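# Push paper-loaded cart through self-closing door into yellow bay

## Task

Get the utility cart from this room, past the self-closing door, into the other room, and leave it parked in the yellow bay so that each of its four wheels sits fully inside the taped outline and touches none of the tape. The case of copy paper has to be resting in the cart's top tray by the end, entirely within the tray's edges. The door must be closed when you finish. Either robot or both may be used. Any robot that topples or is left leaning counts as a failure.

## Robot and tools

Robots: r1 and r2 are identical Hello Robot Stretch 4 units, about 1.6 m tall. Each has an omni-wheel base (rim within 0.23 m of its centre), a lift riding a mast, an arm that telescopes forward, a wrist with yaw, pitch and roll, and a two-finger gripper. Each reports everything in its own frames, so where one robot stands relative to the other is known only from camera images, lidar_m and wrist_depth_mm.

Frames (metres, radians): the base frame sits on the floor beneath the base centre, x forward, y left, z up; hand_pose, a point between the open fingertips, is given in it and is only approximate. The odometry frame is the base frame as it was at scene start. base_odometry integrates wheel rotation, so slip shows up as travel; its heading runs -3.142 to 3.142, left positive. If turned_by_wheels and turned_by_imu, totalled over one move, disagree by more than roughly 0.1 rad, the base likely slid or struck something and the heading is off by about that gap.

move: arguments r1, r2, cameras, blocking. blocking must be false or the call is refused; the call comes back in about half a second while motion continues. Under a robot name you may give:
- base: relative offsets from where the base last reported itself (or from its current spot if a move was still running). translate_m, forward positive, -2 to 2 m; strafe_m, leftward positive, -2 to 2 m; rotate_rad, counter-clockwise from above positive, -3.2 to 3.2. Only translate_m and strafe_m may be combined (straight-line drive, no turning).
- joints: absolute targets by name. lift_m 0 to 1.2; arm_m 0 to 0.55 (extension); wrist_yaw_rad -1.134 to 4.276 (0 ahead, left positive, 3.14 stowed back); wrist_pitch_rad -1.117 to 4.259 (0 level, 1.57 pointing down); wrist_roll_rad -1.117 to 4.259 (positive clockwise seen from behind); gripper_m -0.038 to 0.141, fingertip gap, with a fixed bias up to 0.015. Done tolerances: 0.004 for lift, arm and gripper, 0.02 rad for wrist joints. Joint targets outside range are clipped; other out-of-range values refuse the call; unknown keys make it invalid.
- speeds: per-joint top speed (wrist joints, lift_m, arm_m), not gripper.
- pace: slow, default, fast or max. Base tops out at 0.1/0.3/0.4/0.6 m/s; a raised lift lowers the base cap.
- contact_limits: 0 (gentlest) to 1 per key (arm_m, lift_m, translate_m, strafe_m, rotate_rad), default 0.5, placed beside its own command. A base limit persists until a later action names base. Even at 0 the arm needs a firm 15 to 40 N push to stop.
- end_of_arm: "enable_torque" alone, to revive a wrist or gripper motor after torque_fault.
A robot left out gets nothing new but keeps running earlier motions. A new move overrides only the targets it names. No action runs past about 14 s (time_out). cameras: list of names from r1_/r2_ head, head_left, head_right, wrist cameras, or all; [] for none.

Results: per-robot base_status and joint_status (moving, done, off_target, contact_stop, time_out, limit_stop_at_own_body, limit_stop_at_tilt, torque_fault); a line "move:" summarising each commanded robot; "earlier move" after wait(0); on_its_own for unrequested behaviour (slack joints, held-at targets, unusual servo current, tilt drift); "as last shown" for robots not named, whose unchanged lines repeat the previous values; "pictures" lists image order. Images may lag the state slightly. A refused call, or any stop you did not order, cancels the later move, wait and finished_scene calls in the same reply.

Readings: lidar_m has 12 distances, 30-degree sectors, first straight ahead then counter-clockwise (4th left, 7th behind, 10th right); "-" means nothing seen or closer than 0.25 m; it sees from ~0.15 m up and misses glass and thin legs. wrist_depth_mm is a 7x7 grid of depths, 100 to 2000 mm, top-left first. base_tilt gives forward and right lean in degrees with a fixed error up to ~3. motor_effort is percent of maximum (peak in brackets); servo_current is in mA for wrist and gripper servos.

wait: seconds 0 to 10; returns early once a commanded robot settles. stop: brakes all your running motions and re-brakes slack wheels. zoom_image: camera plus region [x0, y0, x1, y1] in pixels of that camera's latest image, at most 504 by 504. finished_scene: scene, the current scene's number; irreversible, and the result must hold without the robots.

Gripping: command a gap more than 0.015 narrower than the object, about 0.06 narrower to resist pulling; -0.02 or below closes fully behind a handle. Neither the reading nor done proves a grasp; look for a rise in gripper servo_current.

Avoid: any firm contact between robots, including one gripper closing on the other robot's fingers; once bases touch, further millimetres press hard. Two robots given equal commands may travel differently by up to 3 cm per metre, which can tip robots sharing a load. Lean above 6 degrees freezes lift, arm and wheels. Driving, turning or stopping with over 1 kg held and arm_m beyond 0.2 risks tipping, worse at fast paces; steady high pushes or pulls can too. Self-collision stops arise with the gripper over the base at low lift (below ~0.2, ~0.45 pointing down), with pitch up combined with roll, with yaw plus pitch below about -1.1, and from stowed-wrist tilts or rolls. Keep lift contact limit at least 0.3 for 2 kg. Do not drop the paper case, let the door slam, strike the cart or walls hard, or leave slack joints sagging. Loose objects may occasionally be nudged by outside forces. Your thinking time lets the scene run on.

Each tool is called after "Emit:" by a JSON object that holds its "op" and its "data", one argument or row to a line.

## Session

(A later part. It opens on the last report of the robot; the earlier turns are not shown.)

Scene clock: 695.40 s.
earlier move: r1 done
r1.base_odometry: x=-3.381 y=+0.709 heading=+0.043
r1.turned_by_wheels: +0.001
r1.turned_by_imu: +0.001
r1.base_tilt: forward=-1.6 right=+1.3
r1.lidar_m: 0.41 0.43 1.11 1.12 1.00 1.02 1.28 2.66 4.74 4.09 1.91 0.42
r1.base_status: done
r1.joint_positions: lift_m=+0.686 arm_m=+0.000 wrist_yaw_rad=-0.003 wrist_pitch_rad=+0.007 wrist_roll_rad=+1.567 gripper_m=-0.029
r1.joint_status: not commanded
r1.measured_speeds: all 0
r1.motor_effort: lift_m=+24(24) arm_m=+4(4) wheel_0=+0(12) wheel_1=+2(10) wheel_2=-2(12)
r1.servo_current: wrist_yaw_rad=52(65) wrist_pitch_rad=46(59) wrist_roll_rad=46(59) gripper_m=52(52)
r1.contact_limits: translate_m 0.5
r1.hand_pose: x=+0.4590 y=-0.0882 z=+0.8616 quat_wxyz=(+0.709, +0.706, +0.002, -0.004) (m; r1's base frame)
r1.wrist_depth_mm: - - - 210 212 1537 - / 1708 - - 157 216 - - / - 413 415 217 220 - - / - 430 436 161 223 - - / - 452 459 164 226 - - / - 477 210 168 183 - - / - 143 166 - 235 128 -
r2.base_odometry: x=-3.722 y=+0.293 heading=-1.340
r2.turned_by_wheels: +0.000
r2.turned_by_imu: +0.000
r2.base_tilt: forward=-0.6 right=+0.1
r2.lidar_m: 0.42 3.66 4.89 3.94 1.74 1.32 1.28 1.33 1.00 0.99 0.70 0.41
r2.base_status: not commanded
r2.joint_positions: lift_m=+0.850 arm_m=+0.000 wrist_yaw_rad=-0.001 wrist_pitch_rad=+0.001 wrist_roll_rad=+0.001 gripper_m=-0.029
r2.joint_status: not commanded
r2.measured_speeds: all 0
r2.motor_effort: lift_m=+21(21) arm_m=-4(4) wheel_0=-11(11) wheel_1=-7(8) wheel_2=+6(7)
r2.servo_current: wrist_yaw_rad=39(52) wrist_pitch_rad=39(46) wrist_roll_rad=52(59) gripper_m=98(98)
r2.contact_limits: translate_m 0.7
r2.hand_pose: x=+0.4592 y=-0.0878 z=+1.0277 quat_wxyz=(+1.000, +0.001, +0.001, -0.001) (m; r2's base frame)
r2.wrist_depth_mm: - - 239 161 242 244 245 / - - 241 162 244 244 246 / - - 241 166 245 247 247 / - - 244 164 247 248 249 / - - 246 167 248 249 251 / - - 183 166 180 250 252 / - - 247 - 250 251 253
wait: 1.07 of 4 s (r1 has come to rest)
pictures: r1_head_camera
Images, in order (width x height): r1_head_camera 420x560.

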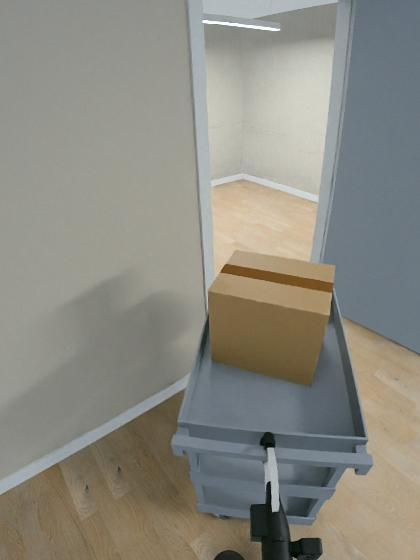

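Emit:
{"op": "move", "data": {
  "blocking": false,
  "cameras": [],
  "r1": {"base":{"translate_m":0.03,"strafe_m":0.08},"contact_limits":{"translate_m":0.5}}
}}

Emit:
{"op": "wait", "data": {
  "seconds": 4,
  "cameras": []
}}

Emit:
{"op": "move", "data": {
  "blocking": false,
  "cameras": [],
  "r1": {"base":{"rotate_rad":-0.15},"pace":"slow"}
}}

Emit:
{"op": "wait", "data": {
  "seconds": 3,
  "cameras": []
}}

Emit:
{"op": "move", "data": {
  "blocking": false,
  "cameras": [],
  "r1": {"base":{"translate_m":0.05,"strafe_m":0.13},"contact_limits":{"translate_m":0.5}}
}}

Emit:
{"op": "wait", "data": {
  "seconds": 4,
  "cameras": ["r1_head_camera"]
}}

Scene clock: 712.27 s.
move: r1 moving
r1.base_odometry: x=-3.371 y=+0.739 heading=+0.042
r1.turned_by_wheels: -0.001
r1.turned_by_imu: -0.002
r1.base_tilt: forward=-1.6 right=+1.3
r1.lidar_m: 0.40 0.49 1.05 1.12 1.00 1.00 1.24 2.64 4.79 4.09 1.93 0.42
r1.base_status: translate_m moving; strafe_m moving
r1.joint_positions: lift_m=+0.686 arm_m=+0.000 wrist_yaw_rad=-0.006 wrist_pitch_rad=+0.007 wrist_roll_rad=+1.567 gripper_m=-0.029
r1.joint_status: not commanded
r1.measured_speeds: translate_m=+0.043 strafe_m=+0.115 rotate_rad=+0.006 lift_m=+0.000 arm_m=+0.000 wrist_yaw_rad=+0.000 wrist_pitch_rad=+0.000 wrist_roll_rad=+0.000
r1.motor_effort: lift_m=+24(24) arm_m=+4(4) wheel_0=-11(11) wheel_1=+10(11) wheel_2=-10(13)
r1.servo_current: wrist_yaw_rad=46(72) wrist_pitch_rad=52(59) wrist_roll_rad=46(52) gripper_m=52(52)
r1.contact_limits: translate_m 0.5
r1.hand_pose: x=+0.4587 y=-0.0891 z=+0.8616 quat_wxyz=(+0.709, +0.706, +0.001, -0.005) (m; r1's base frame)
r1.wrist_depth_mm: - - - 155 212 1499 - / 1708 - 603 156 216 - - / - 410 415 216 219 - - / - 436 433 162 222 - - / - 455 459 164 226 - - / - 484 187 167 181 - - / - 144 166 125 235 128 -
r2: as last shown
r2.turned_by_imu: +0.002
r2.base_tilt: forward=-0.7 right=+0.1
r2.lidar_m: 0.40 3.69 4.94 3.94 1.68 1.31 1.25 1.33 1.02 0.97 0.72 0.43
r2.servo_current: wrist_yaw_rad=52(59) wrist_pitch_rad=39(46) wrist_roll_rad=52(59) gripper_m=91(98)
r2.contact_limits: translate_m 0.7
r2.wrist_depth_mm: - - 240 161 243 244 245 / - - 241 163 244 245 246 / - - 242 166 245 246 247 / - - 243 165 245 247 249 / - - 244 167 248 248 250 / - - 183 167 180 250 252 / - - 248 - 250 253 252
pictures: none
No camera images: "cameras" was empty.

Scene clock: 713.23 s.
earlier move: r1 done
r1.base_odometry: x=-3.355 y=+0.790 heading=+0.042
r1.turned_by_wheels: +0.001
r1.turned_by_imu: +0.001
r1.base_tilt: forward=-1.6 right=+1.3
r1.lidar_m: 0.39 0.45 1.04 1.08 0.95 0.98 1.22 2.60 4.83 4.13 1.95 0.41
r1.base_status: done
r1.joint_positions: lift_m=+0.686 arm_m=+0.000 wrist_yaw_rad=-0.003 wrist_pitch_rad=+0.007 wrist_roll_rad=+1.567 gripper_m=-0.029
r1.joint_status: not commanded
r1.measured_speeds: all 0
r1.motor_effort: lift_m=+24(24) arm_m=+4(4) wheel_0=+1(11) wheel_1=+0(11) wheel_2=-3(13)
r1.servo_current: wrist_yaw_rad=46(72) wrist_pitch_rad=52(59) wrist_roll_rad=52(65) gripper_m=52(52)
r1.contact_limits: translate_m 0.5
r1.hand_pose: x=+0.4590 y=-0.0882 z=+0.8616 quat_wxyz=(+0.709, +0.706, +0.002, -0.004) (m; r1's base frame)
r1.wrist_depth_mm: - - - - 195 - - / 1661 397 394 143 202 - - / - 407 413 148 208 - - / - 436 436 154 216 - - / - 473 469 158 224 - - / - 504 211 179 182 - - / - 136 160 - 240 128 -
r2.base_odometry: x=-3.722 y=+0.293 heading=-1.340
r2.turned_by_wheels: +0.000
r2.turned_by_imu: +0.000
r2.base_tilt: forward=-0.6 right=+0.1
r2.lidar_m: 0.40 3.70 4.95 3.97 1.73 1.32 1.28 1.33 1.01 0.96 0.70 0.45
r2.base_status: not commanded
r2.joint_positions: lift_m=+0.850 arm_m=+0.000 wrist_yaw_rad=-0.001 wrist_pitch_rad=+0.001 wrist_roll_rad=+0.001 gripper_m=-0.029
r2.joint_status: not commanded
r2.measured_speeds: all 0
r2.motor_effort: lift_m=+21(21) arm_m=-4(4) wheel_0=-11(11) wheel_1=-7(8) wheel_2=+6(7)
r2.servo_current: wrist_yaw_rad=39(59) wrist_pitch_rad=33(52) wrist_roll_rad=46(65) gripper_m=98(98)
r2.contact_limits: translate_m 0.7
r2.hand_pose: x=+0.4592 y=-0.0878 z=+1.0277 quat_wxyz=(+1.000, +0.001, +0.001, -0.001) (m; r2's base frame)
r2.wrist_depth_mm: - - 240 161 241 243 245 / - - 241 162 243 245 246 / - - 243 166 245 247 248 / - - 244 164 246 247 250 / - - 245 167 248 249 250 / - - 183 167 181 250 251 / - - 247 - 250 251 254
wait: 0.97 of 4 s (r1 has come to rest)
pictures: none
No camera images: "cameras" was empty.

Scene clock: 713.73 s.
move: r1 moving
r1.base_odometry: x=-3.355 y=+0.790 heading=-0.069
r1.turned_by_wheels: -0.112
r1.turned_by_imu: -0.112
r1.base_tilt: forward=-1.6 right=+1.3
r1.lidar_m: 0.40 0.43 1.00 1.14 0.96 0.95 1.15 2.05 4.78 4.39 2.30 0.42
r1.base_status: rotate_rad moving
r1.joint_positions: lift_m=+0.686 arm_m=+0.000 wrist_yaw_rad=+0.004 wrist_pitch_rad=+0.007 wrist_roll_rad=+1.567 gripper_m=-0.029
r1.joint_status: not commanded
r1.measured_speeds: translate_m=+0.002 strafe_m=+0.000 rotate_rad=-0.283 lift_m=+0.000 arm_m=+0.000 wrist_yaw_rad=+0.000 wrist_pitch_rad=+0.000 wrist_roll_rad=+0.000
r1.motor_effort: lift_m=+24(24) arm_m=+4(4) wheel_0=+12(13) wheel_1=+6(8) wheel_2=+6(6)
r1.servo_current: wrist_yaw_rad=39(65) wrist_pitch_rad=52(52) wrist_roll_rad=52(59) gripper_m=52(59)
r1.hand_pose: x=+0.4596 y=-0.0862 z=+0.8616 quat_wxyz=(+0.709, +0.706, +0.004, -0.001) (m; r1's base frame)
r1.wrist_depth_mm: - - - 148 206 1576 - / 1708 - 500 152 210 - - / - 410 413 154 215 - - / - 427 433 159 220 - - / - 455 459 162 225 - - / - 484 477 167 186 - - / - 144 166 - 236 128 -
r2: as last shown
r2.lidar_m: 0.39 3.67 4.91 3.97 1.70 1.31 1.27 1.32 1.02 0.96 0.70 0.41
r2.motor_effort: lift_m=+21(21) arm_m=-4(4) wheel_0=-11(11) wheel_1=-7(7) wheel_2=+6(7)
r2.servo_current: wrist_yaw_rad=46(59) wrist_pitch_rad=39(46) wrist_roll_rad=59(59) gripper_m=98(98)
r2.contact_limits: translate_m 0.7
r2.wrist_depth_mm: - - 239 161 242 243 244 / - - 240 163 244 244 247 / - - 241 166 245 247 247 / - - 243 164 246 248 249 / - - 245 167 248 250 251 / - - 183 166 180 250 251 / - - 247 - 250 252 253
pictures: none
No camera images: "cameras" was empty.

Scene clock: 714.30 s.
earlier move: r1 done
r1.base_odometry: x=-3.355 y=+0.790 heading=-0.107
r1.turned_by_wheels: -0.038
r1.turned_by_imu: -0.038
r1.base_tilt: forward=-1.6 right=+1.3
r1.lidar_m: 0.38 0.38 1.00 1.16 0.97 0.97 1.13 1.87 4.76 4.48 2.36 0.44
r1.base_status: done
r1.joint_positions: lift_m=+0.686 arm_m=+0.000 wrist_yaw_rad=+0.002 wrist_pitch_rad=+0.007 wrist_roll_rad=+1.567 gripper_m=-0.029
r1.joint_status: not commanded
r1.measured_speeds: all 0
r1.motor_effort: lift_m=+24(24) arm_m=+4(4) wheel_0=+4(13) wheel_1=+2(8) wheel_2=+1(6)
r1.servo_current: wrist_yaw_rad=59(65) wrist_pitch_rad=52(59) wrist_roll_rad=52(72) gripper_m=52(59)
r1.hand_pose: x=+0.4594 y=-0.0869 z=+0.8616 quat_wxyz=(+0.709, +0.706, +0.003, -0.002) (m; r1's base frame)
r1.wrist_depth_mm: - - - 228 229 1499 1205 / - - - 227 229 1537 - / 1808 421 442 229 229 - - / - 424 427 167 230 - - / - 442 442 168 229 - - / - 459 210 180 181 - - / - 144 183 - 230 128 -
r2.base_odometry: x=-3.722 y=+0.293 heading=-1.340
r2.turned_by_wheels: +0.000
r2.turned_by_imu: +0.000
r2.base_tilt: forward=-0.7 right=+0.1
r2.lidar_m: 0.39 3.71 4.91 3.96 1.69 1.32 1.27 1.33 1.01 0.99 0.69 0.42
r2.base_status: not commanded
r2.joint_positions: lift_m=+0.850 arm_m=+0.000 wrist_yaw_rad=-0.001 wrist_pitch_rad=+0.001 wrist_roll_rad=+0.001 gripper_m=-0.029
r2.joint_status: not commanded
r2.measured_speeds: all 0
r2.motor_effort: lift_m=+21(21) arm_m=-4(4) wheel_0=-11(11) wheel_1=-7(8) wheel_2=+6(7)
r2.servo_current: wrist_yaw_rad=52(59) wrist_pitch_rad=39(46) wrist_roll_rad=52(65) gripper_m=98(98)
r2.contact_limits: translate_m 0.7
r2.hand_pose: x=+0.4592 y=-0.0878 z=+1.0277 quat_wxyz=(+1.000, +0.001, +0.001, -0.001) (m; r2's base frame)
r2.wrist_depth_mm: - - 239 161 242 244 244 / - - 241 162 243 244 246 / - - 242 166 245 247 247 / - - 244 164 245 249 249 / - - 245 167 248 248 251 / - - 183 166 181 251 252 / - - 247 - 250 253 254
wait: 0.57 of 3 s (r1 has come to rest)
pictures: none
No camera images: "cameras" was empty.

Scene clock: 714.80 s.
move: r1 moving
r1.base_odometry: x=-3.340 y=+0.818 heading=-0.108
r1.turned_by_wheels: -0.001
r1.turned_by_imu: -0.001
r1.base_tilt: forward=-1.6 right=+1.3
r1.lidar_m: 0.38 0.42 0.98 1.13 0.94 0.96 1.11 1.91 4.81 4.49 2.33 0.45
r1.base_status: translate_m moving; strafe_m moving
r1.joint_positions: lift_m=+0.686 arm_m=+0.000 wrist_yaw_rad=-0.005 wrist_pitch_rad=+0.007 wrist_roll_rad=+1.567 gripper_m=-0.029
r1.joint_status: not commanded
r1.measured_speeds: translate_m=+0.044 strafe_m=+0.116 rotate_rad=-0.004 lift_m=+0.000 arm_m=+0.000 wrist_yaw_rad=-0.008 wrist_pitch_rad=+0.000 wrist_roll_rad=+0.000
r1.motor_effort: lift_m=+24(24) arm_m=+4(4) wheel_0=-10(11) wheel_1=+10(11) wheel_2=-12(12)
r1.servo_current: wrist_yaw_rad=46(65) wrist_pitch_rad=52(59) wrist_roll_rad=46(59) gripper_m=52(52)
r1.contact_limits: translate_m 0.5
r1.hand_pose: x=+0.4588 y=-0.0889 z=+0.8616 quat_wxyz=(+0.709, +0.706, +0.001, -0.004) (m; r1's base frame)
r1.wrist_depth_mm: - - - - 228 1576 1205 / - - - - 228 1537 - / 1808 418 424 227 229 - - / - 430 433 167 228 - - / - 442 449 167 229 - - / - 459 187 167 182 - - / - 144 477 129 230 128 -
r2: as last shown
r2.lidar_m: 0.40 3.70 4.91 3.97 1.71 1.29 1.26 1.32 1.00 0.97 0.68 0.43
r2.servo_current: wrist_yaw_rad=52(65) wrist_pitch_rad=33(52) wrist_roll_rad=39(52) gripper_m=104(104)
r2.contact_limits: translate_m 0.7
r2.wrist_depth_mm: - - 239 161 242 244 245 / - - 241 163 243 246 246 / - - 242 166 245 247 248 / - - 243 164 246 248 249 / - - 245 167 248 250 251 / - - 183 167 180 250 251 / - - 247 - 250 252 253
pictures: none
No camera images: "cameras" was empty.

Scene clock: 716.07 s.
earlier move: r1 done
r1.base_odometry: x=-3.291 y=+0.914 heading=-0.107
r1.turned_by_wheels: +0.001
r1.turned_by_imu: +0.001
r1.base_tilt: forward=-1.5 right=+1.3
r1.lidar_m: 0.38 0.46 0.89 1.04 0.92 0.91 1.07 1.80 4.90 4.51 2.02 0.42
r1.base_status: done
r1.joint_positions: lift_m=+0.686 arm_m=+0.000 wrist_yaw_rad=-0.003 wrist_pitch_rad=+0.007 wrist_roll_rad=+1.567 gripper_m=-0.029
r1.joint_status: not commanded
r1.measured_speeds: all 0
r1.motor_effort: lift_m=+24(24) arm_m=+4(4) wheel_0=-3(11) wheel_1=+1(12) wheel_2=-2(12)
r1.servo_current: wrist_yaw_rad=59(72) wrist_pitch_rad=52(59) wrist_roll_rad=46(65) gripper_m=52(52)
r1.contact_limits: translate_m 0.5
r1.hand_pose: x=+0.4590 y=-0.0882 z=+0.8616 quat_wxyz=(+0.709, +0.706, +0.002, -0.004) (m; r1's base frame)
r1.wrist_depth_mm: - - - - 206 1537 - / 1863 - 585 152 211 - - / 1708 410 413 156 216 - - / - 424 433 159 220 - - / - 455 459 163 227 - - / - 484 208 168 182 - - / - 136 166 - 237 128 -
r2.base_odometry: x=-3.722 y=+0.293 heading=-1.340
r2.turned_by_wheels: +0.000
r2.turned_by_imu: +0.000
r2.base_tilt: forward=-0.7 right=+0.1
r2.lidar_m: 0.37 3.69 4.92 3.94 1.71 1.31 1.26 1.33 0.97 0.97 0.70 0.45
r2.base_status: not commanded
r2.joint_positions: lift_m=+0.850 arm_m=+0.000 wrist_yaw_rad=-0.001 wrist_pitch_rad=+0.001 wrist_roll_rad=+0.001 gripper_m=-0.029
r2.joint_status: not commanded
r2.measured_speeds: all 0
r2.motor_effort: lift_m=+21(21) arm_m=-4(4) wheel_0=-11(11) wheel_1=-7(8) wheel_2=+6(7)
r2.servo_current: wrist_yaw_rad=59(65) wrist_pitch_rad=39(52) wrist_roll_rad=46(59) gripper_m=91(104)
r2.contact_limits: translate_m 0.7
r2.hand_pose: x=+0.4592 y=-0.0878 z=+1.0277 quat_wxyz=(+1.000, +0.001, +0.001, -0.001) (m; r2's base frame)
r2.wrist_depth_mm: - - 240 161 242 243 245 / - - 241 162 243 245 245 / - - 243 166 244 246 247 / - - 243 164 246 248 248 / - - 244 167 247 249 250 / - - 183 167 180 251 252 / - - 248 - 250 251 253
wait: 1.27 of 4 s (r1 has come to rest)
pictures: r1_head_camera
Images, in order (width x height): r1_head_camera 420x560.

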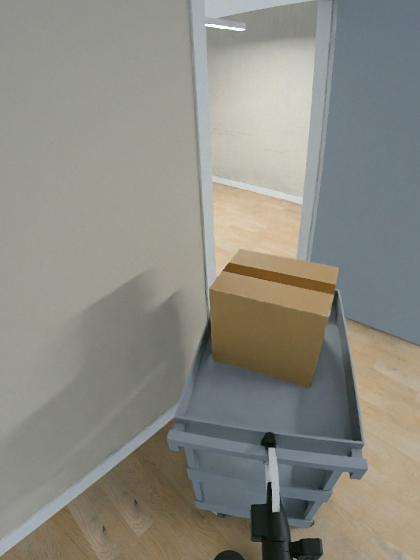

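Emit:
{"op": "zoom_image", "data": {
  "camera": "r1_head_camera",
  "region": [150, 250, 260, 440]
}}

Emit:
{"op": "wait", "data": {
  "seconds": 0,
  "cameras": ["r1_head_left_camera","r1_head_right_camera","r2_head_camera","r2_head_left_camera"]
}}

Scaled by 2.653 from the camera's 420x560 image, which has a finer 600x800 frame.

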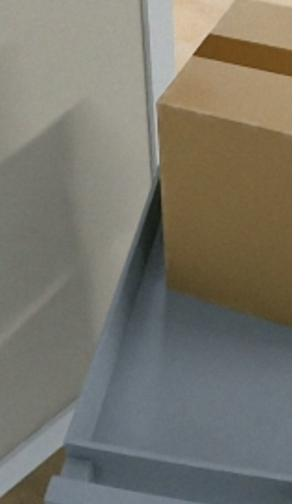

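Scene clock: 724.13 s.
r1.base_odometry: x=-3.291 y=+0.914 heading=-0.107
r1.turned_by_wheels: +0.000
r1.turned_by_imu: -0.001
r1.base_tilt: forward=-1.6 right=+1.3
r1.lidar_m: 0.37 0.43 0.88 1.03 0.92 0.91 1.07 1.79 4.89 4.52 2.02 0.39
r1.base_status: done
r1.joint_positions: lift_m=+0.686 arm_m=+0.000 wrist_yaw_rad=-0.003 wrist_pitch_rad=+0.007 wrist_roll_rad=+1.567 gripper_m=-0.029
r1.joint_status: not commanded
r1.measured_speeds: all 0
r1.motor_effort: lift_m=+24(24) arm_m=+4(4) wheel_0=-2(11) wheel_1=+2(12) wheel_2=-2(12)
r1.servo_current: wrist_yaw_rad=59(72) wrist_pitch_rad=52(59) wrist_roll_rad=39(65) gripper_m=52(52)
r1.contact_limits: translate_m 0.5
r1.hand_pose: x=+0.4590 y=-0.0882 z=+0.8616 quat_wxyz=(+0.709, +0.706, +0.002, -0.004) (m; r1's base frame)
r1.wrist_depth_mm: - - - - 206 1537 - / 1808 - 591 152 212 - - / 1708 410 413 156 216 - - / - 430 433 159 220 - - / - 459 455 163 225 - - / - 480 208 167 183 - - / - 136 166 - 236 128 -
r2.base_odometry: x=-3.722 y=+0.293 heading=-1.340
r2.turned_by_wheels: +0.000
r2.turned_by_imu: +0.001
r2.base_tilt: forward=-0.7 right=+0.1
r2.lidar_m: 0.40 3.70 4.93 3.94 1.72 1.31 1.28 1.34 1.02 0.98 0.71 0.42
r2.base_status: not commanded
r2.joint_positions: lift_m=+0.850 arm_m=+0.000 wrist_yaw_rad=-0.001 wrist_pitch_rad=+0.001 wrist_roll_rad=+0.001 gripper_m=-0.029
r2.joint_status: not commanded
r2.measured_speeds: all 0
r2.motor_effort: lift_m=+21(21) arm_m=-4(4) wheel_0=-11(11) wheel_1=-7(8) wheel_2=+6(7)
r2.servo_current: wrist_yaw_rad=52(65) wrist_pitch_rad=39(52) wrist_roll_rad=52(59) gripper_m=91(104)
r2.contact_limits: translate_m 0.7
r2.hand_pose: x=+0.4592 y=-0.0878 z=+1.0277 quat_wxyz=(+1.000, +0.001, +0.001, -0.001) (m; r2's base frame)
r2.wrist_depth_mm: - - 239 161 243 243 245 / - - 241 162 244 245 246 / - - 243 166 246 246 248 / - - 243 164 246 248 249 / - - 245 167 248 249 250 / - - 184 167 180 250 252 / - - 247 - 251 252 252
pictures: r1_head_left_camera, r1_head_right_camera, r2_head_camera, r2_head_left_camera
Images, in order (width x height): r1_head_left_camera 420x672, r1_head_right_camera 420x672, r2_head_camera 420x560, r2_head_left_camera 420x672.

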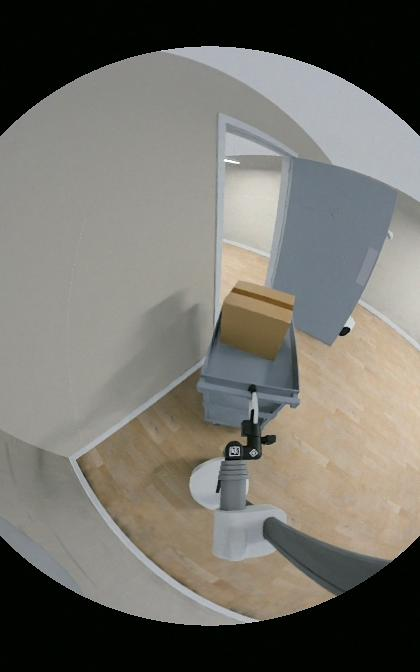

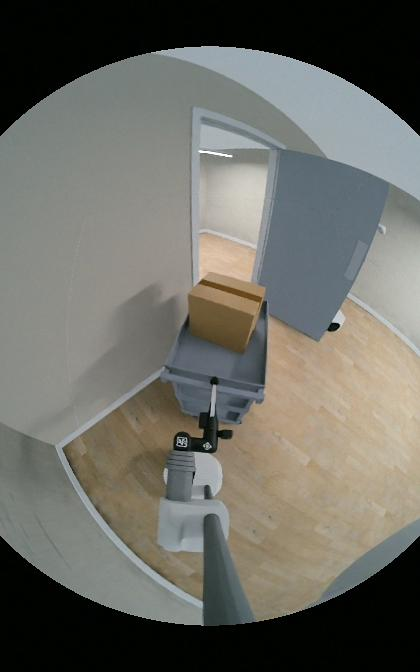

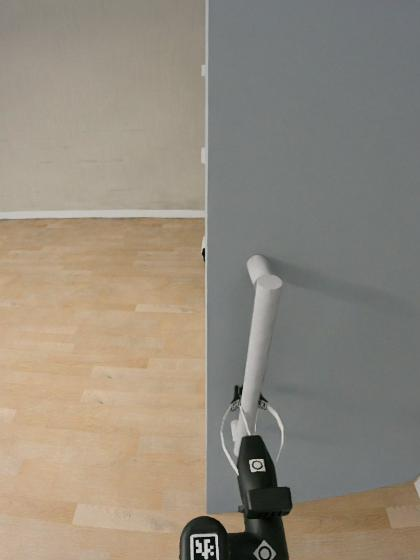

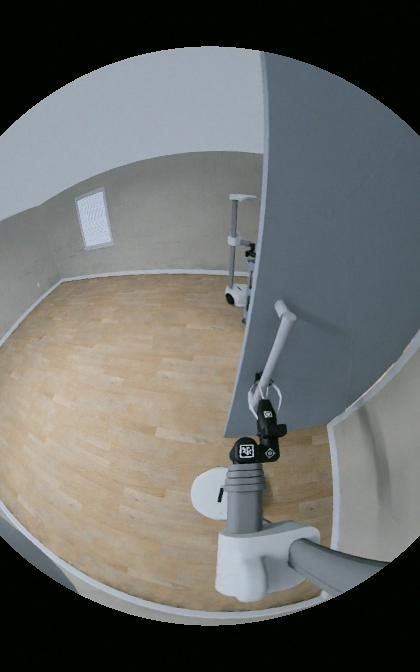

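Emit:
{"op": "move", "data": {
  "blocking": false,
  "cameras": [],
  "r1": {"base":{"rotate_rad":-0.15},"pace":"slow"}
}}

Emit:
{"op": "wait", "data": {
  "seconds": 3,
  "cameras": []
}}

Emit:
{"op": "move", "data": {
  "blocking": false,
  "cameras": [],
  "r1": {"base":{"translate_m":-0.03,"strafe_m":0.18},"contact_limits":{"translate_m":0.5}}
}}

Emit:
{"op": "wait", "data": {
  "seconds": 4,
  "cameras": ["r1_head_camera"]
}}

Scene clock: 738.20 s.
move: r1 moving
r1.base_odometry: x=-3.291 y=+0.914 heading=-0.219
r1.turned_by_wheels: -0.112
r1.turned_by_imu: -0.113
r1.base_tilt: forward=-1.6 right=+1.3
r1.lidar_m: 0.39 0.41 0.87 0.98 0.93 0.91 0.99 1.51 4.90 4.88 3.85 0.42
r1.base_status: rotate_rad moving
r1.joint_positions: lift_m=+0.686 arm_m=+0.000 wrist_yaw_rad=+0.004 wrist_pitch_rad=+0.007 wrist_roll_rad=+1.567 gripper_m=-0.029
r1.joint_status: not commanded
r1.measured_speeds: translate_m=-0.001 strafe_m=+0.001 rotate_rad=-0.290 lift_m=+0.000 arm_m=+0.000 wrist_yaw_rad=+0.000 wrist_pitch_rad=+0.000 wrist_roll_rad=+0.000
r1.motor_effort: lift_m=+24(24) arm_m=+4(4) wheel_0=+10(11) wheel_1=+5(8) wheel_2=+6(7)
r1.servo_current: wrist_yaw_rad=52(65) wrist_pitch_rad=52(59) wrist_roll_rad=46(65) gripper_m=46(59)
r1.hand_pose: x=+0.4596 y=-0.0863 z=+0.8616 quat_wxyz=(+0.709, +0.706, +0.004, -0.001) (m; r1's base frame)
r1.wrist_depth_mm: - - - 213 215 1430 1205 / - - - 215 218 798 - / 1756 413 442 218 221 - - / - 424 430 162 224 - - / - 449 445 165 227 - - / - 466 462 179 185 - - / - 144 176 - 234 128 -
r2: as last shown
r2.turned_by_imu: +0.002
r2.base_tilt: forward=-0.6 right=+0.1
r2.lidar_m: 0.38 3.69 4.92 3.95 1.68 1.31 1.26 1.32 1.00 0.97 0.69 0.45
r2.motor_effort: lift_m=+21(21) arm_m=-4(4) wheel_0=-11(11) wheel_1=-8(8) wheel_2=+6(7)
r2.servo_current: wrist_yaw_rad=39(59) wrist_pitch_rad=39(46) wrist_roll_rad=46(59) gripper_m=91(98)
r2.contact_limits: translate_m 0.7
r2.wrist_depth_mm: - - 240 162 241 244 245 / - - 240 162 244 245 245 / - - 242 167 245 246 248 / - - 243 164 247 248 248 / - - 245 167 247 249 251 / - - 183 166 181 250 252 / - - 247 - 251 253 252
pictures: none
No camera images: "cameras" was empty.

Scene clock: 738.77 s.
earlier move: r1 done
r1.base_odometry: x=-3.291 y=+0.914 heading=-0.256
r1.turned_by_wheels: -0.038
r1.turned_by_imu: -0.038
r1.base_tilt: forward=-1.6 right=+1.3
r1.lidar_m: 0.37 0.41 0.89 0.93 0.93 0.90 0.99 1.49 4.89 5.01 3.88 0.42
r1.base_status: done
r1.joint_positions: lift_m=+0.686 arm_m=+0.000 wrist_yaw_rad=+0.003 wrist_pitch_rad=+0.007 wrist_roll_rad=+1.567 gripper_m=-0.029
r1.joint_status: not commanded
r1.measured_speeds: all 0
r1.motor_effort: lift_m=+24(24) arm_m=+4(4) wheel_0=+4(12) wheel_1=+3(8) wheel_2=+2(7)
r1.servo_current: wrist_yaw_rad=65(65) wrist_pitch_rad=52(59) wrist_roll_rad=39(65) gripper_m=59(59)
r1.hand_pose: x=+0.4595 y=-0.0867 z=+0.8616 quat_wxyz=(+0.709, +0.706, +0.004, -0.002) (m; r1's base frame)
r1.wrist_depth_mm: - - - 235 236 262 1078 / - - - 234 236 1537 1182 / - - - 232 233 - - / 1756 427 433 171 231 - - / - 436 436 170 231 - - / - 445 210 180 182 - - / - 455 462 - 229 128 -
r2.base_odometry: x=-3.722 y=+0.293 heading=-1.340
r2.turned_by_wheels: +0.000
r2.turned_by_imu: +0.000
r2.base_tilt: forward=-0.6 right=+0.1
r2.lidar_m: 0.41 3.71 4.92 3.96 1.71 1.30 1.27 1.33 1.01 0.96 0.69 0.46
r2.base_status: not commanded
r2.joint_positions: lift_m=+0.850 arm_m=+0.000 wrist_yaw_rad=-0.001 wrist_pitch_rad=+0.001 wrist_roll_rad=+0.001 gripper_m=-0.029
r2.joint_status: not commanded
r2.measured_speeds: all 0
r2.motor_effort: lift_m=+21(21) arm_m=-4(4) wheel_0=-11(11) wheel_1=-7(8) wheel_2=+6(7)
r2.servo_current: wrist_yaw_rad=46(59) wrist_pitch_rad=39(46) wrist_roll_rad=39(59) gripper_m=98(98)
r2.contact_limits: translate_m 0.7
r2.hand_pose: x=+0.4592 y=-0.0878 z=+1.0277 quat_wxyz=(+1.000, +0.001, +0.001, -0.001) (m; r2's base frame)
r2.wrist_depth_mm: - - 238 161 242 244 245 / - - 242 163 244 245 246 / - - 243 166 245 246 248 / - - 243 165 247 248 249 / - - 245 167 247 248 250 / - - 183 167 181 250 251 / - - 248 - 251 252 253
wait: 0.57 of 3 s (r1 has come to rest)
pictures: none
No camera images: "cameras" was empty.

Scene clock: 739.27 s.
move: r1 moving
r1.base_odometry: x=-3.288 y=+0.947 heading=-0.257
r1.turned_by_wheels: -0.001
r1.turned_by_imu: -0.001
r1.base_tilt: forward=-1.6 right=+1.3
r1.lidar_m: 0.39 0.41 0.85 0.93 0.91 0.88 0.97 1.42 4.93 5.10 3.92 0.43
r1.base_status: translate_m moving; strafe_m moving
r1.joint_positions: lift_m=+0.686 arm_m=+0.000 wrist_yaw_rad=-0.002 wrist_pitch_rad=+0.008 wrist_roll_rad=+1.567 gripper_m=-0.029
r1.joint_status: not commanded
r1.measured_speeds: translate_m=-0.021 strafe_m=+0.128 rotate_rad=-0.006 lift_m=+0.000 arm_m=+0.000 wrist_yaw_rad=-0.004 wrist_pitch_rad=+0.000 wrist_roll_rad=+0.000
r1.motor_effort: lift_m=+24(24) arm_m=-1(4) wheel_0=-16(16) wheel_1=+8(9) wheel_2=+3(5)
r1.servo_current: wrist_yaw_rad=46(65) wrist_pitch_rad=52(59) wrist_roll_rad=39(65) gripper_m=46(52)
r1.contact_limits: translate_m 0.5
r1.hand_pose: x=+0.4591 y=-0.0881 z=+0.8616 quat_wxyz=(+0.709, +0.706, +0.002, -0.003) (m; r1's base frame)
r1.wrist_depth_mm: - - - 234 235 1366 1182 / - - - 232 234 1537 - / - - - 232 232 - - / 1756 424 430 171 232 - - / - 436 439 170 232 - - / - 452 187 182 181 - - / - 459 466 128 230 128 -
r2: as last shown
r2.base_tilt: forward=-0.7 right=+0.1
r2.lidar_m: 0.41 3.69 4.94 3.95 1.72 1.30 1.28 1.33 1.02 0.95 0.68 0.42
r2.servo_current: wrist_yaw_rad=46(65) wrist_pitch_rad=39(46) wrist_roll_rad=52(52) gripper_m=91(98)
r2.contact_limits: translate_m 0.7
r2.wrist_depth_mm: - - 239 161 241 244 245 / - - 241 162 243 246 246 / - - 242 166 245 247 248 / - - 243 164 246 247 249 / - - 245 167 247 249 250 / - - 183 167 181 250 252 / - - 247 - 250 251 253
pictures: none
No camera images: "cameras" was empty.

Scene clock: 740.70 s.
earlier move: r1 done
r1.base_odometry: x=-3.274 y=+1.095 heading=-0.256
r1.turned_by_wheels: +0.001
r1.turned_by_imu: +0.001
r1.base_tilt: forward=-1.6 right=+1.3
r1.lidar_m: 0.42 0.44 0.75 0.80 0.82 0.77 0.86 1.28 4.46 5.23 3.99 0.39
r1.base_status: done
r1.joint_positions: lift_m=+0.686 arm_m=+0.000 wrist_yaw_rad=+0.001 wrist_pitch_rad=+0.008 wrist_roll_rad=+1.567 gripper_m=-0.029
r1.joint_status: not commanded
r1.measured_speeds: all 0
r1.motor_effort: lift_m=+24(24) arm_m=-4(4) wheel_0=-3(17) wheel_1=-1(9) wheel_2=+6(7)
r1.servo_current: wrist_yaw_rad=26(72) wrist_pitch_rad=52(65) wrist_roll_rad=39(72) gripper_m=46(52)
r1.contact_limits: translate_m 0.5
r1.hand_pose: x=+0.4593 y=-0.0873 z=+0.8616 quat_wxyz=(+0.709, +0.706, +0.003, -0.002) (m; r1's base frame)
r1.wrist_depth_mm: - - - - 191 715 - / - 418 462 - 199 - - / 1756 402 407 145 207 - - / - 433 436 153 216 - - / - 473 480 160 224 - - / - 508 208 168 181 - - / - 136 159 - 245 - -
r2.base_odometry: x=-3.722 y=+0.293 heading=-1.340
r2.turned_by_wheels: +0.000
r2.turned_by_imu: +0.000
r2.base_tilt: forward=-0.7 right=+0.1
r2.lidar_m: 0.40 3.72 4.92 3.93 1.69 1.31 1.26 1.30 1.01 0.97 0.68 0.42
r2.base_status: not commanded
r2.joint_positions: lift_m=+0.850 arm_m=+0.000 wrist_yaw_rad=-0.001 wrist_pitch_rad=+0.001 wrist_roll_rad=+0.001 gripper_m=-0.029
r2.joint_status: not commanded
r2.measured_speeds: all 0
r2.motor_effort: lift_m=+21(21) arm_m=-4(5) wheel_0=-11(12) wheel_1=-7(8) wheel_2=+6(7)
r2.servo_current: wrist_yaw_rad=46(65) wrist_pitch_rad=39(46) wrist_roll_rad=59(59) gripper_m=91(104)
r2.contact_limits: translate_m 0.7
r2.hand_pose: x=+0.4592 y=-0.0878 z=+1.0277 quat_wxyz=(+1.000, +0.001, +0.001, -0.001) (m; r2's base frame)
r2.wrist_depth_mm: - - 239 161 242 243 244 / - - 241 162 243 245 246 / - - 242 167 245 246 247 / - - 244 164 246 247 250 / - - 246 168 247 249 251 / - - 183 166 180 251 251 / - - 248 - 250 252 252
wait: 1.43 of 4 s (r1 has come to rest)
pictures: r1_head_camera
Images, in order (width x height): r1_head_camera 420x560.

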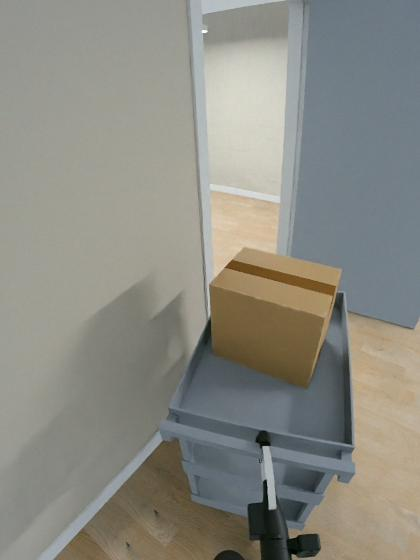

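Emit:
{"op": "move", "data": {
  "blocking": false,
  "cameras": [],
  "r1": {"base":{"translate_m":0.22},"contact_limits":{"translate_m":0.4}}
}}

Emit:
{"op": "wait", "data": {
  "seconds": 4,
  "cameras": ["r1_head_camera"]
}}

Scene clock: 754.70 s.
move: r1 moving
r1.base_odometry: x=-3.244 y=+1.088 heading=-0.256
r1.turned_by_wheels: +0.000
r1.turned_by_imu: -0.001
r1.base_tilt: forward=-1.6 right=+1.3
r1.lidar_m: 0.40 0.47 0.73 0.79 0.84 0.82 0.89 1.32 4.62 5.19 3.99 0.42
r1.base_status: translate_m moving
r1.joint_positions: lift_m=+0.686 arm_m=+0.000 wrist_yaw_rad=-0.002 wrist_pitch_rad=+0.008 wrist_roll_rad=+1.567 gripper_m=-0.029
r1.joint_status: not commanded
r1.measured_speeds: translate_m=+0.122 strafe_m=-0.002 rotate_rad=-0.002 lift_m=+0.000 arm_m=+0.000 wrist_yaw_rad=-0.042 wrist_pitch_rad=+0.000 wrist_roll_rad=+0.000
r1.motor_effort: lift_m=+24(24) arm_m=+4(4) wheel_0=+10(15) wheel_1=+8(9) wheel_2=-17(17)
r1.servo_current: wrist_yaw_rad=39(65) wrist_pitch_rad=52(59) wrist_roll_rad=39(65) gripper_m=46(59)
r1.contact_limits: translate_m 0.4
r1.hand_pose: x=+0.4591 y=-0.0879 z=+0.8616 quat_wxyz=(+0.709, +0.706, +0.002, -0.003) (m; r1's base frame)
r1.wrist_depth_mm: - - - - 199 1430 - / - - 530 146 204 - - / 1808 404 407 149 211 - - / - 430 427 154 216 - - / - 459 459 158 223 - - / - 488 473 - 182 - - / - 137 167 - 236 129 -
r2: as last shown
r2.turned_by_imu: +0.002
r2.base_tilt: forward=-0.6 right=+0.1
r2.lidar_m: 0.39 3.72 4.92 3.92 1.70 1.31 1.25 1.33 1.01 0.98 0.71 0.43
r2.motor_effort: lift_m=+21(21) arm_m=-4(4) wheel_0=-11(11) wheel_1=-8(8) wheel_2=+6(6)
r2.servo_current: wrist_yaw_rad=39(52) wrist_pitch_rad=39(46) wrist_roll_rad=59(59) gripper_m=91(98)
r2.contact_limits: translate_m 0.7
r2.wrist_depth_mm: - - 239 161 242 244 245 / - - 241 162 243 245 246 / - - 242 166 245 246 248 / - - 243 164 246 249 250 / - - 245 167 247 249 251 / - - 184 167 181 250 252 / - - 247 - 251 251 253
pictures: none
No camera images: "cameras" was empty.

Scene clock: 756.37 s.
earlier move: r1 done
r1.base_odometry: x=-3.062 y=+1.040 heading=-0.255
r1.turned_by_wheels: +0.001
r1.turned_by_imu: +0.001
r1.base_tilt: forward=-1.6 right=+1.3
r1.lidar_m: 0.41 0.46 0.64 0.69 1.00 0.96 1.05 1.56 5.16 4.98 2.38 0.41
r1.base_status: done
r1.joint_positions: lift_m=+0.686 arm_m=+0.000 wrist_yaw_rad=+0.005 wrist_pitch_rad=+0.008 wrist_roll_rad=+1.567 gripper_m=-0.029
r1.joint_status: not commanded
r1.measured_speeds: all 0
r1.motor_effort: lift_m=+24(24) arm_m=+4(4) wheel_0=+7(15) wheel_1=+3(9) wheel_2=+0(17)
r1.servo_current: wrist_yaw_rad=59(72) wrist_pitch_rad=52(59) wrist_roll_rad=39(65) gripper_m=52(59)
r1.contact_limits: translate_m 0.4
r1.hand_pose: x=+0.4597 y=-0.0859 z=+0.8616 quat_wxyz=(+0.709, +0.706, +0.005, -0.001) (m; r1's base frame)
r1.wrist_depth_mm: - - - - 199 - - / - - 473 146 204 - - / - 407 410 150 210 - - / - 430 430 155 218 - - / - 462 459 160 225 - - / - 492 484 166 182 - - / - 143 166 - 241 128 -
r2.base_odometry: x=-3.722 y=+0.293 heading=-1.340
r2.turned_by_wheels: +0.000
r2.turned_by_imu: +0.000
r2.base_tilt: forward=-0.7 right=+0.1
r2.lidar_m: 0.39 3.69 4.89 3.94 1.70 1.32 1.28 1.35 1.00 0.98 0.70 0.41
r2.base_status: not commanded
r2.joint_positions: lift_m=+0.850 arm_m=+0.000 wrist_yaw_rad=-0.001 wrist_pitch_rad=+0.001 wrist_roll_rad=+0.001 gripper_m=-0.029
r2.joint_status: not commanded
r2.measured_speeds: all 0
r2.motor_effort: lift_m=+21(21) arm_m=-4(4) wheel_0=-10(11) wheel_1=-7(8) wheel_2=+6(7)
r2.servo_current: wrist_yaw_rad=59(59) wrist_pitch_rad=39(46) wrist_roll_rad=46(59) gripper_m=91(98)
r2.contact_limits: translate_m 0.7
r2.hand_pose: x=+0.4592 y=-0.0878 z=+1.0277 quat_wxyz=(+1.000, +0.001, +0.001, -0.001) (m; r2's base frame)
r2.wrist_depth_mm: - - 240 161 242 244 245 / - - 242 163 244 245 246 / - - 241 166 245 247 248 / - - 244 164 246 248 249 / - - 245 167 248 249 250 / - - 183 167 180 250 252 / - - 247 - 251 251 253
wait: 1.67 of 4 s (r1 has come to rest)
pictures: r1_head_camera
Images, in order (width x height): r1_head_camera 420x560.

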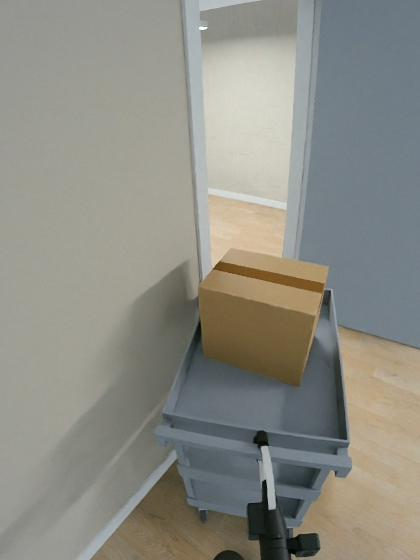

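Emit:
{"op": "move", "data": {
  "blocking": false,
  "cameras": [],
  "r1": {"base":{"translate_m":0.18,"strafe_m":-0.03},"contact_limits":{"translate_m":0.4}}
}}

Emit:
{"op": "wait", "data": {
  "seconds": 4,
  "cameras": []
}}

Emit:
{"op": "move", "data": {
  "blocking": false,
  "cameras": [],
  "r1": {"base":{"translate_m":0.03,"strafe_m":-0.2},"contact_limits":{"translate_m":0.5}}
}}

Emit:
{"op": "wait", "data": {
  "seconds": 4,
  "cameras": []
}}

Emit:
{"op": "move", "data": {
  "blocking": false,
  "cameras": [],
  "r1": {"base":{"rotate_rad":0.2},"pace":"slow"}
}}

Emit:
{"op": "wait", "data": {
  "seconds": 3,
  "cameras": ["r1_head_camera"]
}}

Scene clock: 774.27 s.
move: r1 moving
r1.base_odometry: x=-3.033 y=+1.027 heading=-0.255
r1.turned_by_wheels: +0.000
r1.turned_by_imu: -0.001
r1.base_tilt: forward=-1.6 right=+1.3
r1.lidar_m: 0.41 0.44 0.60 0.65 0.98 0.98 1.06 1.59 5.17 4.93 1.97 0.39
r1.base_status: translate_m moving; strafe_m moving
r1.joint_positions: lift_m=+0.686 arm_m=+0.000 wrist_yaw_rad=+0.003 wrist_pitch_rad=+0.008 wrist_roll_rad=+1.567 gripper_m=-0.029
r1.joint_status: not commanded
r1.measured_speeds: translate_m=+0.122 strafe_m=-0.021 rotate_rad=+0.001 lift_m=+0.000 arm_m=+0.000 wrist_yaw_rad=-0.001 wrist_pitch_rad=+0.000 wrist_roll_rad=+0.000
r1.motor_effort: lift_m=+24(24) arm_m=+4(4) wheel_0=+13(16) wheel_1=+7(8) wheel_2=-13(15)
r1.servo_current: wrist_yaw_rad=46(72) wrist_pitch_rad=52(59) wrist_roll_rad=46(59) gripper_m=52(52)
r1.contact_limits: translate_m 0.4
r1.hand_pose: x=+0.4595 y=-0.0867 z=+0.8616 quat_wxyz=(+0.709, +0.706, +0.004, -0.002) (m; r1's base frame)
r1.wrist_depth_mm: - - - - 200 1464 1205 / - - 580 147 206 - - / - 404 410 151 211 - - / - 427 430 156 217 - - / - 459 455 160 224 - - / - 488 473 167 182 - - / - 144 166 - 237 128 -
r2: as last shown
r2.turned_by_imu: +0.003
r2.base_tilt: forward=-0.6 right=+0.1
r2.lidar_m: 0.39 3.70 4.94 3.95 1.73 1.29 1.27 1.32 1.01 0.98 0.70 0.42
r2.servo_current: wrist_yaw_rad=33(52) wrist_pitch_rad=46(46) wrist_roll_rad=46(59) gripper_m=91(104)
r2.contact_limits: translate_m 0.7
r2.wrist_depth_mm: - - 239 161 242 244 245 / - - 241 162 243 244 246 / - - 242 166 245 246 248 / - - 243 164 246 247 250 / - - 245 167 247 249 251 / - - 183 167 181 251 251 / - - 247 - 250 251 254
pictures: none
No camera images: "cameras" was empty.

Scene clock: 775.77 s.
earlier move: r1 done
r1.base_odometry: x=-2.895 y=+0.965 heading=-0.256
r1.turned_by_wheels: -0.001
r1.turned_by_imu: -0.002
r1.base_tilt: forward=-1.6 right=+1.3
r1.lidar_m: 0.37 0.45 0.54 0.60 0.88 1.13 1.22 1.84 5.23 4.78 1.80 0.41
r1.base_status: done
r1.joint_positions: lift_m=+0.686 arm_m=+0.000 wrist_yaw_rad=-0.006 wrist_pitch_rad=+0.008 wrist_roll_rad=+1.567 gripper_m=-0.029
r1.joint_status: not commanded
r1.measured_speeds: all 0
r1.motor_effort: lift_m=+24(24) arm_m=+4(4) wheel_0=-4(16) wheel_1=+2(8) wheel_2=-4(18)
r1.servo_current: wrist_yaw_rad=72(72) wrist_pitch_rad=59(59) wrist_roll_rad=39(65) gripper_m=52(59)
r1.contact_limits: translate_m 0.4
r1.hand_pose: x=+0.4587 y=-0.0891 z=+0.8616 quat_wxyz=(+0.709, +0.706, +0.001, -0.005) (m; r1's base frame)
r1.wrist_depth_mm: - - - 216 219 - 1205 / - - - 219 221 - - / - 415 421 221 224 - - / - 430 433 164 226 - - / - 449 449 166 228 - - / - 473 187 168 181 - - / - 144 183 128 233 128 -
r2.base_odometry: x=-3.722 y=+0.293 heading=-1.340
r2.turned_by_wheels: +0.000
r2.turned_by_imu: +0.000
r2.base_tilt: forward=-0.6 right=+0.1
r2.lidar_m: 0.39 3.68 4.92 3.97 1.71 1.32 1.27 1.33 1.01 0.97 0.70 0.43
r2.base_status: not commanded
r2.joint_positions: lift_m=+0.850 arm_m=+0.000 wrist_yaw_rad=-0.001 wrist_pitch_rad=+0.001 wrist_roll_rad=+0.001 gripper_m=-0.029
r2.joint_status: not commanded
r2.measured_speeds: all 0
r2.motor_effort: lift_m=+21(21) arm_m=-4(4) wheel_0=-10(11) wheel_1=-7(8) wheel_2=+6(7)
r2.servo_current: wrist_yaw_rad=46(65) wrist_pitch_rad=39(46) wrist_roll_rad=52(59) gripper_m=85(104)
r2.contact_limits: translate_m 0.7
r2.hand_pose: x=+0.4592 y=-0.0878 z=+1.0277 quat_wxyz=(+1.000, +0.001, +0.001, -0.001) (m; r2's base frame)
r2.wrist_depth_mm: - - 239 161 242 244 245 / - - 240 162 244 246 246 / - - 241 166 245 247 247 / - - 243 165 246 248 250 / - - 245 167 247 249 250 / - - 183 167 181 251 251 / - - 248 - 251 251 253
wait: 1.50 of 4 s (r1 has come to rest)
pictures: none
No camera images: "cameras" was empty.

Scene clock: 776.27 s.
move: r1 moving
r1.base_odometry: x=-2.899 y=+0.932 heading=-0.255
r1.turned_by_wheels: +0.001
r1.turned_by_imu: +0.001
r1.base_tilt: forward=-1.6 right=+1.2
r1.lidar_m: 0.38 0.43 0.56 0.60 0.94 1.15 1.24 1.86 5.21 4.73 1.79 0.43
r1.base_status: translate_m moving; strafe_m moving
r1.joint_positions: lift_m=+0.686 arm_m=+0.000 wrist_yaw_rad=+0.000 wrist_pitch_rad=+0.008 wrist_roll_rad=+1.567 gripper_m=-0.029
r1.joint_status: not commanded
r1.measured_speeds: translate_m=+0.021 strafe_m=-0.130 rotate_rad=+0.017 lift_m=+0.000 arm_m=+0.000 wrist_yaw_rad=+0.061 wrist_pitch_rad=+0.000 wrist_roll_rad=+0.000
r1.motor_effort: lift_m=+24(24) arm_m=+4(4) wheel_0=+10(12) wheel_1=-7(8) wheel_2=-5(10)
r1.servo_current: wrist_yaw_rad=52(59) wrist_pitch_rad=46(59) wrist_roll_rad=46(52) gripper_m=52(52)
r1.contact_limits: translate_m 0.5
r1.hand_pose: x=+0.4593 y=-0.0874 z=+0.8616 quat_wxyz=(+0.709, +0.706, +0.003, -0.003) (m; r1's base frame)
r1.wrist_depth_mm: - - - 208 211 - - / - - - - 215 - - / - 410 418 216 219 - - / - 424 430 160 223 - - / - 452 452 164 227 - - / - 480 211 168 183 - - / - 144 176 - 236 127 -
r2: as last shown
r2.base_tilt: forward=-0.7 right=+0.1
r2.lidar_m: 0.39 3.71 4.91 3.95 1.70 1.29 1.27 1.33 1.00 0.98 0.69 0.40
r2.motor_effort: lift_m=+21(21) arm_m=-4(4) wheel_0=-11(11) wheel_1=-7(8) wheel_2=+6(7)
r2.servo_current: wrist_yaw_rad=39(46) wrist_pitch_rad=46(46) wrist_roll_rad=46(52) gripper_m=91(98)
r2.contact_limits: translate_m 0.7
r2.wrist_depth_mm: - - 239 162 241 244 245 / - - 241 163 245 245 246 / - - 242 166 245 247 247 / - - 243 164 245 247 250 / - - 244 167 248 248 250 / - - 183 167 181 250 251 / - - 247 - 250 250 253
pictures: none
No camera images: "cameras" was empty.

Scene clock: 777.80 s.
earlier move: r1 done
r1.base_odometry: x=-2.917 y=+0.764 heading=-0.256
r1.turned_by_wheels: +0.000
r1.turned_by_imu: +0.000
r1.base_tilt: forward=-1.6 right=+1.3
r1.lidar_m: 0.37 0.37 0.70 0.75 1.11 1.26 1.38 2.02 5.10 4.61 2.07 0.41
r1.base_status: done
r1.joint_positions: lift_m=+0.686 arm_m=+0.000 wrist_yaw_rad=+0.006 wrist_pitch_rad=+0.008 wrist_roll_rad=+1.567 gripper_m=-0.029
r1.joint_status: not commanded
r1.measured_speeds: all 0
r1.motor_effort: lift_m=+24(24) arm_m=-4(4) wheel_0=+3(17) wheel_1=+0(9) wheel_2=+1(10)
r1.servo_current: wrist_yaw_rad=65(72) wrist_pitch_rad=46(59) wrist_roll_rad=59(59) gripper_m=46(52)
r1.contact_limits: translate_m 0.5
r1.hand_pose: x=+0.4598 y=-0.0857 z=+0.8616 quat_wxyz=(+0.709, +0.706, +0.005, -0.001) (m; r1's base frame)
r1.wrist_depth_mm: - - - - 249 256 259 / - - - 244 246 281 1138 / - - - 240 241 - - / - 521 488 237 239 - - / - 436 436 174 235 - - / - 439 439 174 182 - - / - 442 183 - 226 - -
r2.base_odometry: x=-3.722 y=+0.293 heading=-1.340
r2.turned_by_wheels: +0.000
r2.turned_by_imu: +0.000
r2.base_tilt: forward=-0.6 right=+0.1
r2.lidar_m: 0.41 3.72 4.94 3.93 1.70 1.32 1.26 1.33 1.01 0.97 0.71 0.44
r2.base_status: not commanded
r2.joint_positions: lift_m=+0.850 arm_m=+0.000 wrist_yaw_rad=-0.001 wrist_pitch_rad=+0.001 wrist_roll_rad=+0.001 gripper_m=-0.029
r2.joint_status: not commanded
r2.measured_speeds: all 0
r2.motor_effort: lift_m=+21(21) arm_m=-4(4) wheel_0=-11(11) wheel_1=-7(8) wheel_2=+7(7)
r2.servo_current: wrist_yaw_rad=52(59) wrist_pitch_rad=39(46) wrist_roll_rad=52(59) gripper_m=91(98)
r2.contact_limits: translate_m 0.7
r2.hand_pose: x=+0.4592 y=-0.0878 z=+1.0277 quat_wxyz=(+1.000, +0.001, +0.001, -0.001) (m; r2's base frame)
r2.wrist_depth_mm: - - 240 161 242 244 245 / - - 241 162 243 245 245 / - - 242 166 244 246 248 / - - 243 164 246 247 249 / - - 245 167 248 248 250 / - - 183 167 181 250 252 / - - 247 - 250 252 254
wait: 1.53 of 4 s (r1 has come to rest)
pictures: none
No camera images: "cameras" was empty.

Scene clock: 778.30 s.
move: r1 moving
r1.base_odometry: x=-2.917 y=+0.764 heading=-0.134
r1.turned_by_wheels: +0.122
r1.turned_by_imu: +0.122
r1.base_tilt: forward=-1.6 right=+1.2
r1.lidar_m: 0.38 0.42 0.71 0.79 1.28 1.26 1.43 2.38 5.09 4.19 1.60 0.43
r1.base_status: rotate_rad moving
r1.joint_positions: lift_m=+0.686 arm_m=+0.000 wrist_yaw_rad=-0.007 wrist_pitch_rad=+0.008 wrist_roll_rad=+1.567 gripper_m=-0.029
r1.joint_status: not commanded
r1.measured_speeds: translate_m=-0.001 strafe_m=+0.001 rotate_rad=+0.409 lift_m=+0.000 arm_m=+0.000 wrist_yaw_rad=-0.031 wrist_pitch_rad=+0.000 wrist_roll_rad=+0.000
r1.motor_effort: lift_m=+24(24) arm_m=+0(4) wheel_0=-10(11) wheel_1=-5(8) wheel_2=-9(10)
r1.servo_current: wrist_yaw_rad=65(65) wrist_pitch_rad=52(59) wrist_roll_rad=52(52) gripper_m=52(52)
r1.hand_pose: x=+0.4586 y=-0.0895 z=+0.8616 quat_wxyz=(+0.709, +0.706, +0.000, -0.005) (m; r1's base frame)
r1.wrist_depth_mm: - - - - 237 251 266 / - - - 235 235 - 1205 / - - - 233 235 - - / - 433 433 171 233 - - / - 433 436 170 232 - - / - 449 187 179 181 - - / - 449 459 129 228 128 -
r2: as last shown
r2.base_tilt: forward=-0.7 right=+0.1
r2.lidar_m: 0.40 3.68 4.91 3.93 1.71 1.29 1.27 1.34 1.02 0.97 0.68 0.42
r2.motor_effort: lift_m=+21(21) arm_m=-4(4) wheel_0=-11(11) wheel_1=-7(8) wheel_2=+6(7)
r2.servo_current: wrist_yaw_rad=39(52) wrist_pitch_rad=46(46) wrist_roll_rad=46(59) gripper_m=91(104)
r2.contact_limits: translate_m 0.7
r2.wrist_depth_mm: - - 239 161 242 244 245 / - - 242 163 244 245 246 / - - 242 166 246 246 248 / - - 244 164 246 247 248 / - - 244 168 248 250 250 / - - 184 166 181 250 251 / - - 248 - 251 252 253
pictures: none
No camera images: "cameras" was empty.

Scene clock: 778.97 s.
earlier move: r1 done
r1.base_odometry: x=-2.917 y=+0.764 heading=-0.056
r1.turned_by_wheels: +0.078
r1.turned_by_imu: +0.078
r1.base_tilt: forward=-1.6 right=+1.3
r1.lidar_m: 0.38 0.45 0.69 0.86 1.28 1.28 1.51 2.72 5.07 4.01 1.61 0.42
r1.base_status: done
r1.joint_positions: lift_m=+0.686 arm_m=+0.000 wrist_yaw_rad=-0.003 wrist_pitch_rad=+0.008 wrist_roll_rad=+1.567 gripper_m=-0.029
r1.joint_status: not commanded
r1.measured_speeds: all 0
r1.motor_effort: lift_m=+24(24) arm_m=+4(4) wheel_0=-4(11) wheel_1=-2(8) wheel_2=-4(10)
r1.servo_current: wrist_yaw_rad=52(72) wrist_pitch_rad=52(59) wrist_roll_rad=46(59) gripper_m=46(52)
r1.hand_pose: x=+0.4590 y=-0.0882 z=+0.8616 quat_wxyz=(+0.709, +0.706, +0.002, -0.004) (m; r1's base frame)
r1.wrist_depth_mm: - - - 152 210 - 1205 / - - - - 213 - - / - 421 418 214 218 - - / - 430 430 160 221 - - / - 452 452 164 227 - - / - 480 206 168 181 - - / - 492 177 - 236 128 -
r2.base_odometry: x=-3.722 y=+0.293 heading=-1.340
r2.turned_by_wheels: +0.000
r2.turned_by_imu: +0.000
r2.base_tilt: forward=-0.7 right=+0.1
r2.lidar_m: 0.40 3.69 4.90 3.98 1.72 1.32 1.28 1.33 1.00 0.99 0.70 0.42
r2.base_status: not commanded
r2.joint_positions: lift_m=+0.850 arm_m=+0.000 wrist_yaw_rad=-0.001 wrist_pitch_rad=+0.001 wrist_roll_rad=+0.001 gripper_m=-0.029
r2.joint_status: not commanded
r2.measured_speeds: all 0
r2.motor_effort: lift_m=+21(21) arm_m=-4(4) wheel_0=-11(11) wheel_1=-7(8) wheel_2=+6(7)
r2.servo_current: wrist_yaw_rad=52(52) wrist_pitch_rad=46(46) wrist_roll_rad=52(59) gripper_m=91(104)
r2.contact_limits: translate_m 0.7
r2.hand_pose: x=+0.4592 y=-0.0878 z=+1.0277 quat_wxyz=(+1.000, +0.001, +0.001, -0.001) (m; r2's base frame)
r2.wrist_depth_mm: - - 239 161 242 243 245 / - - 241 162 244 245 247 / - - 243 166 244 246 247 / - - 242 164 246 248 249 / - - 245 167 248 249 250 / - - 183 167 181 250 251 / - - 247 - 250 252 254
wait: 0.67 of 3 s (r1 has come to rest)
pictures: r1_head_camera
Images, in order (width x height): r1_head_camera 420x560.

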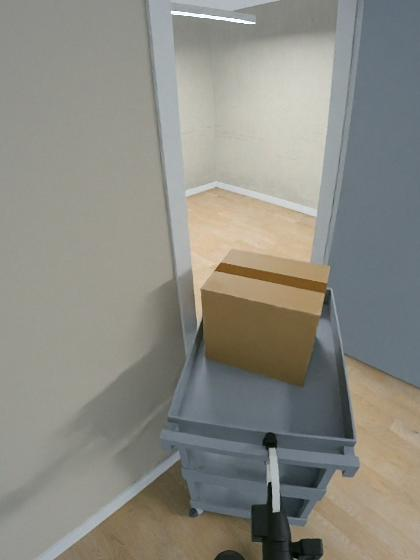

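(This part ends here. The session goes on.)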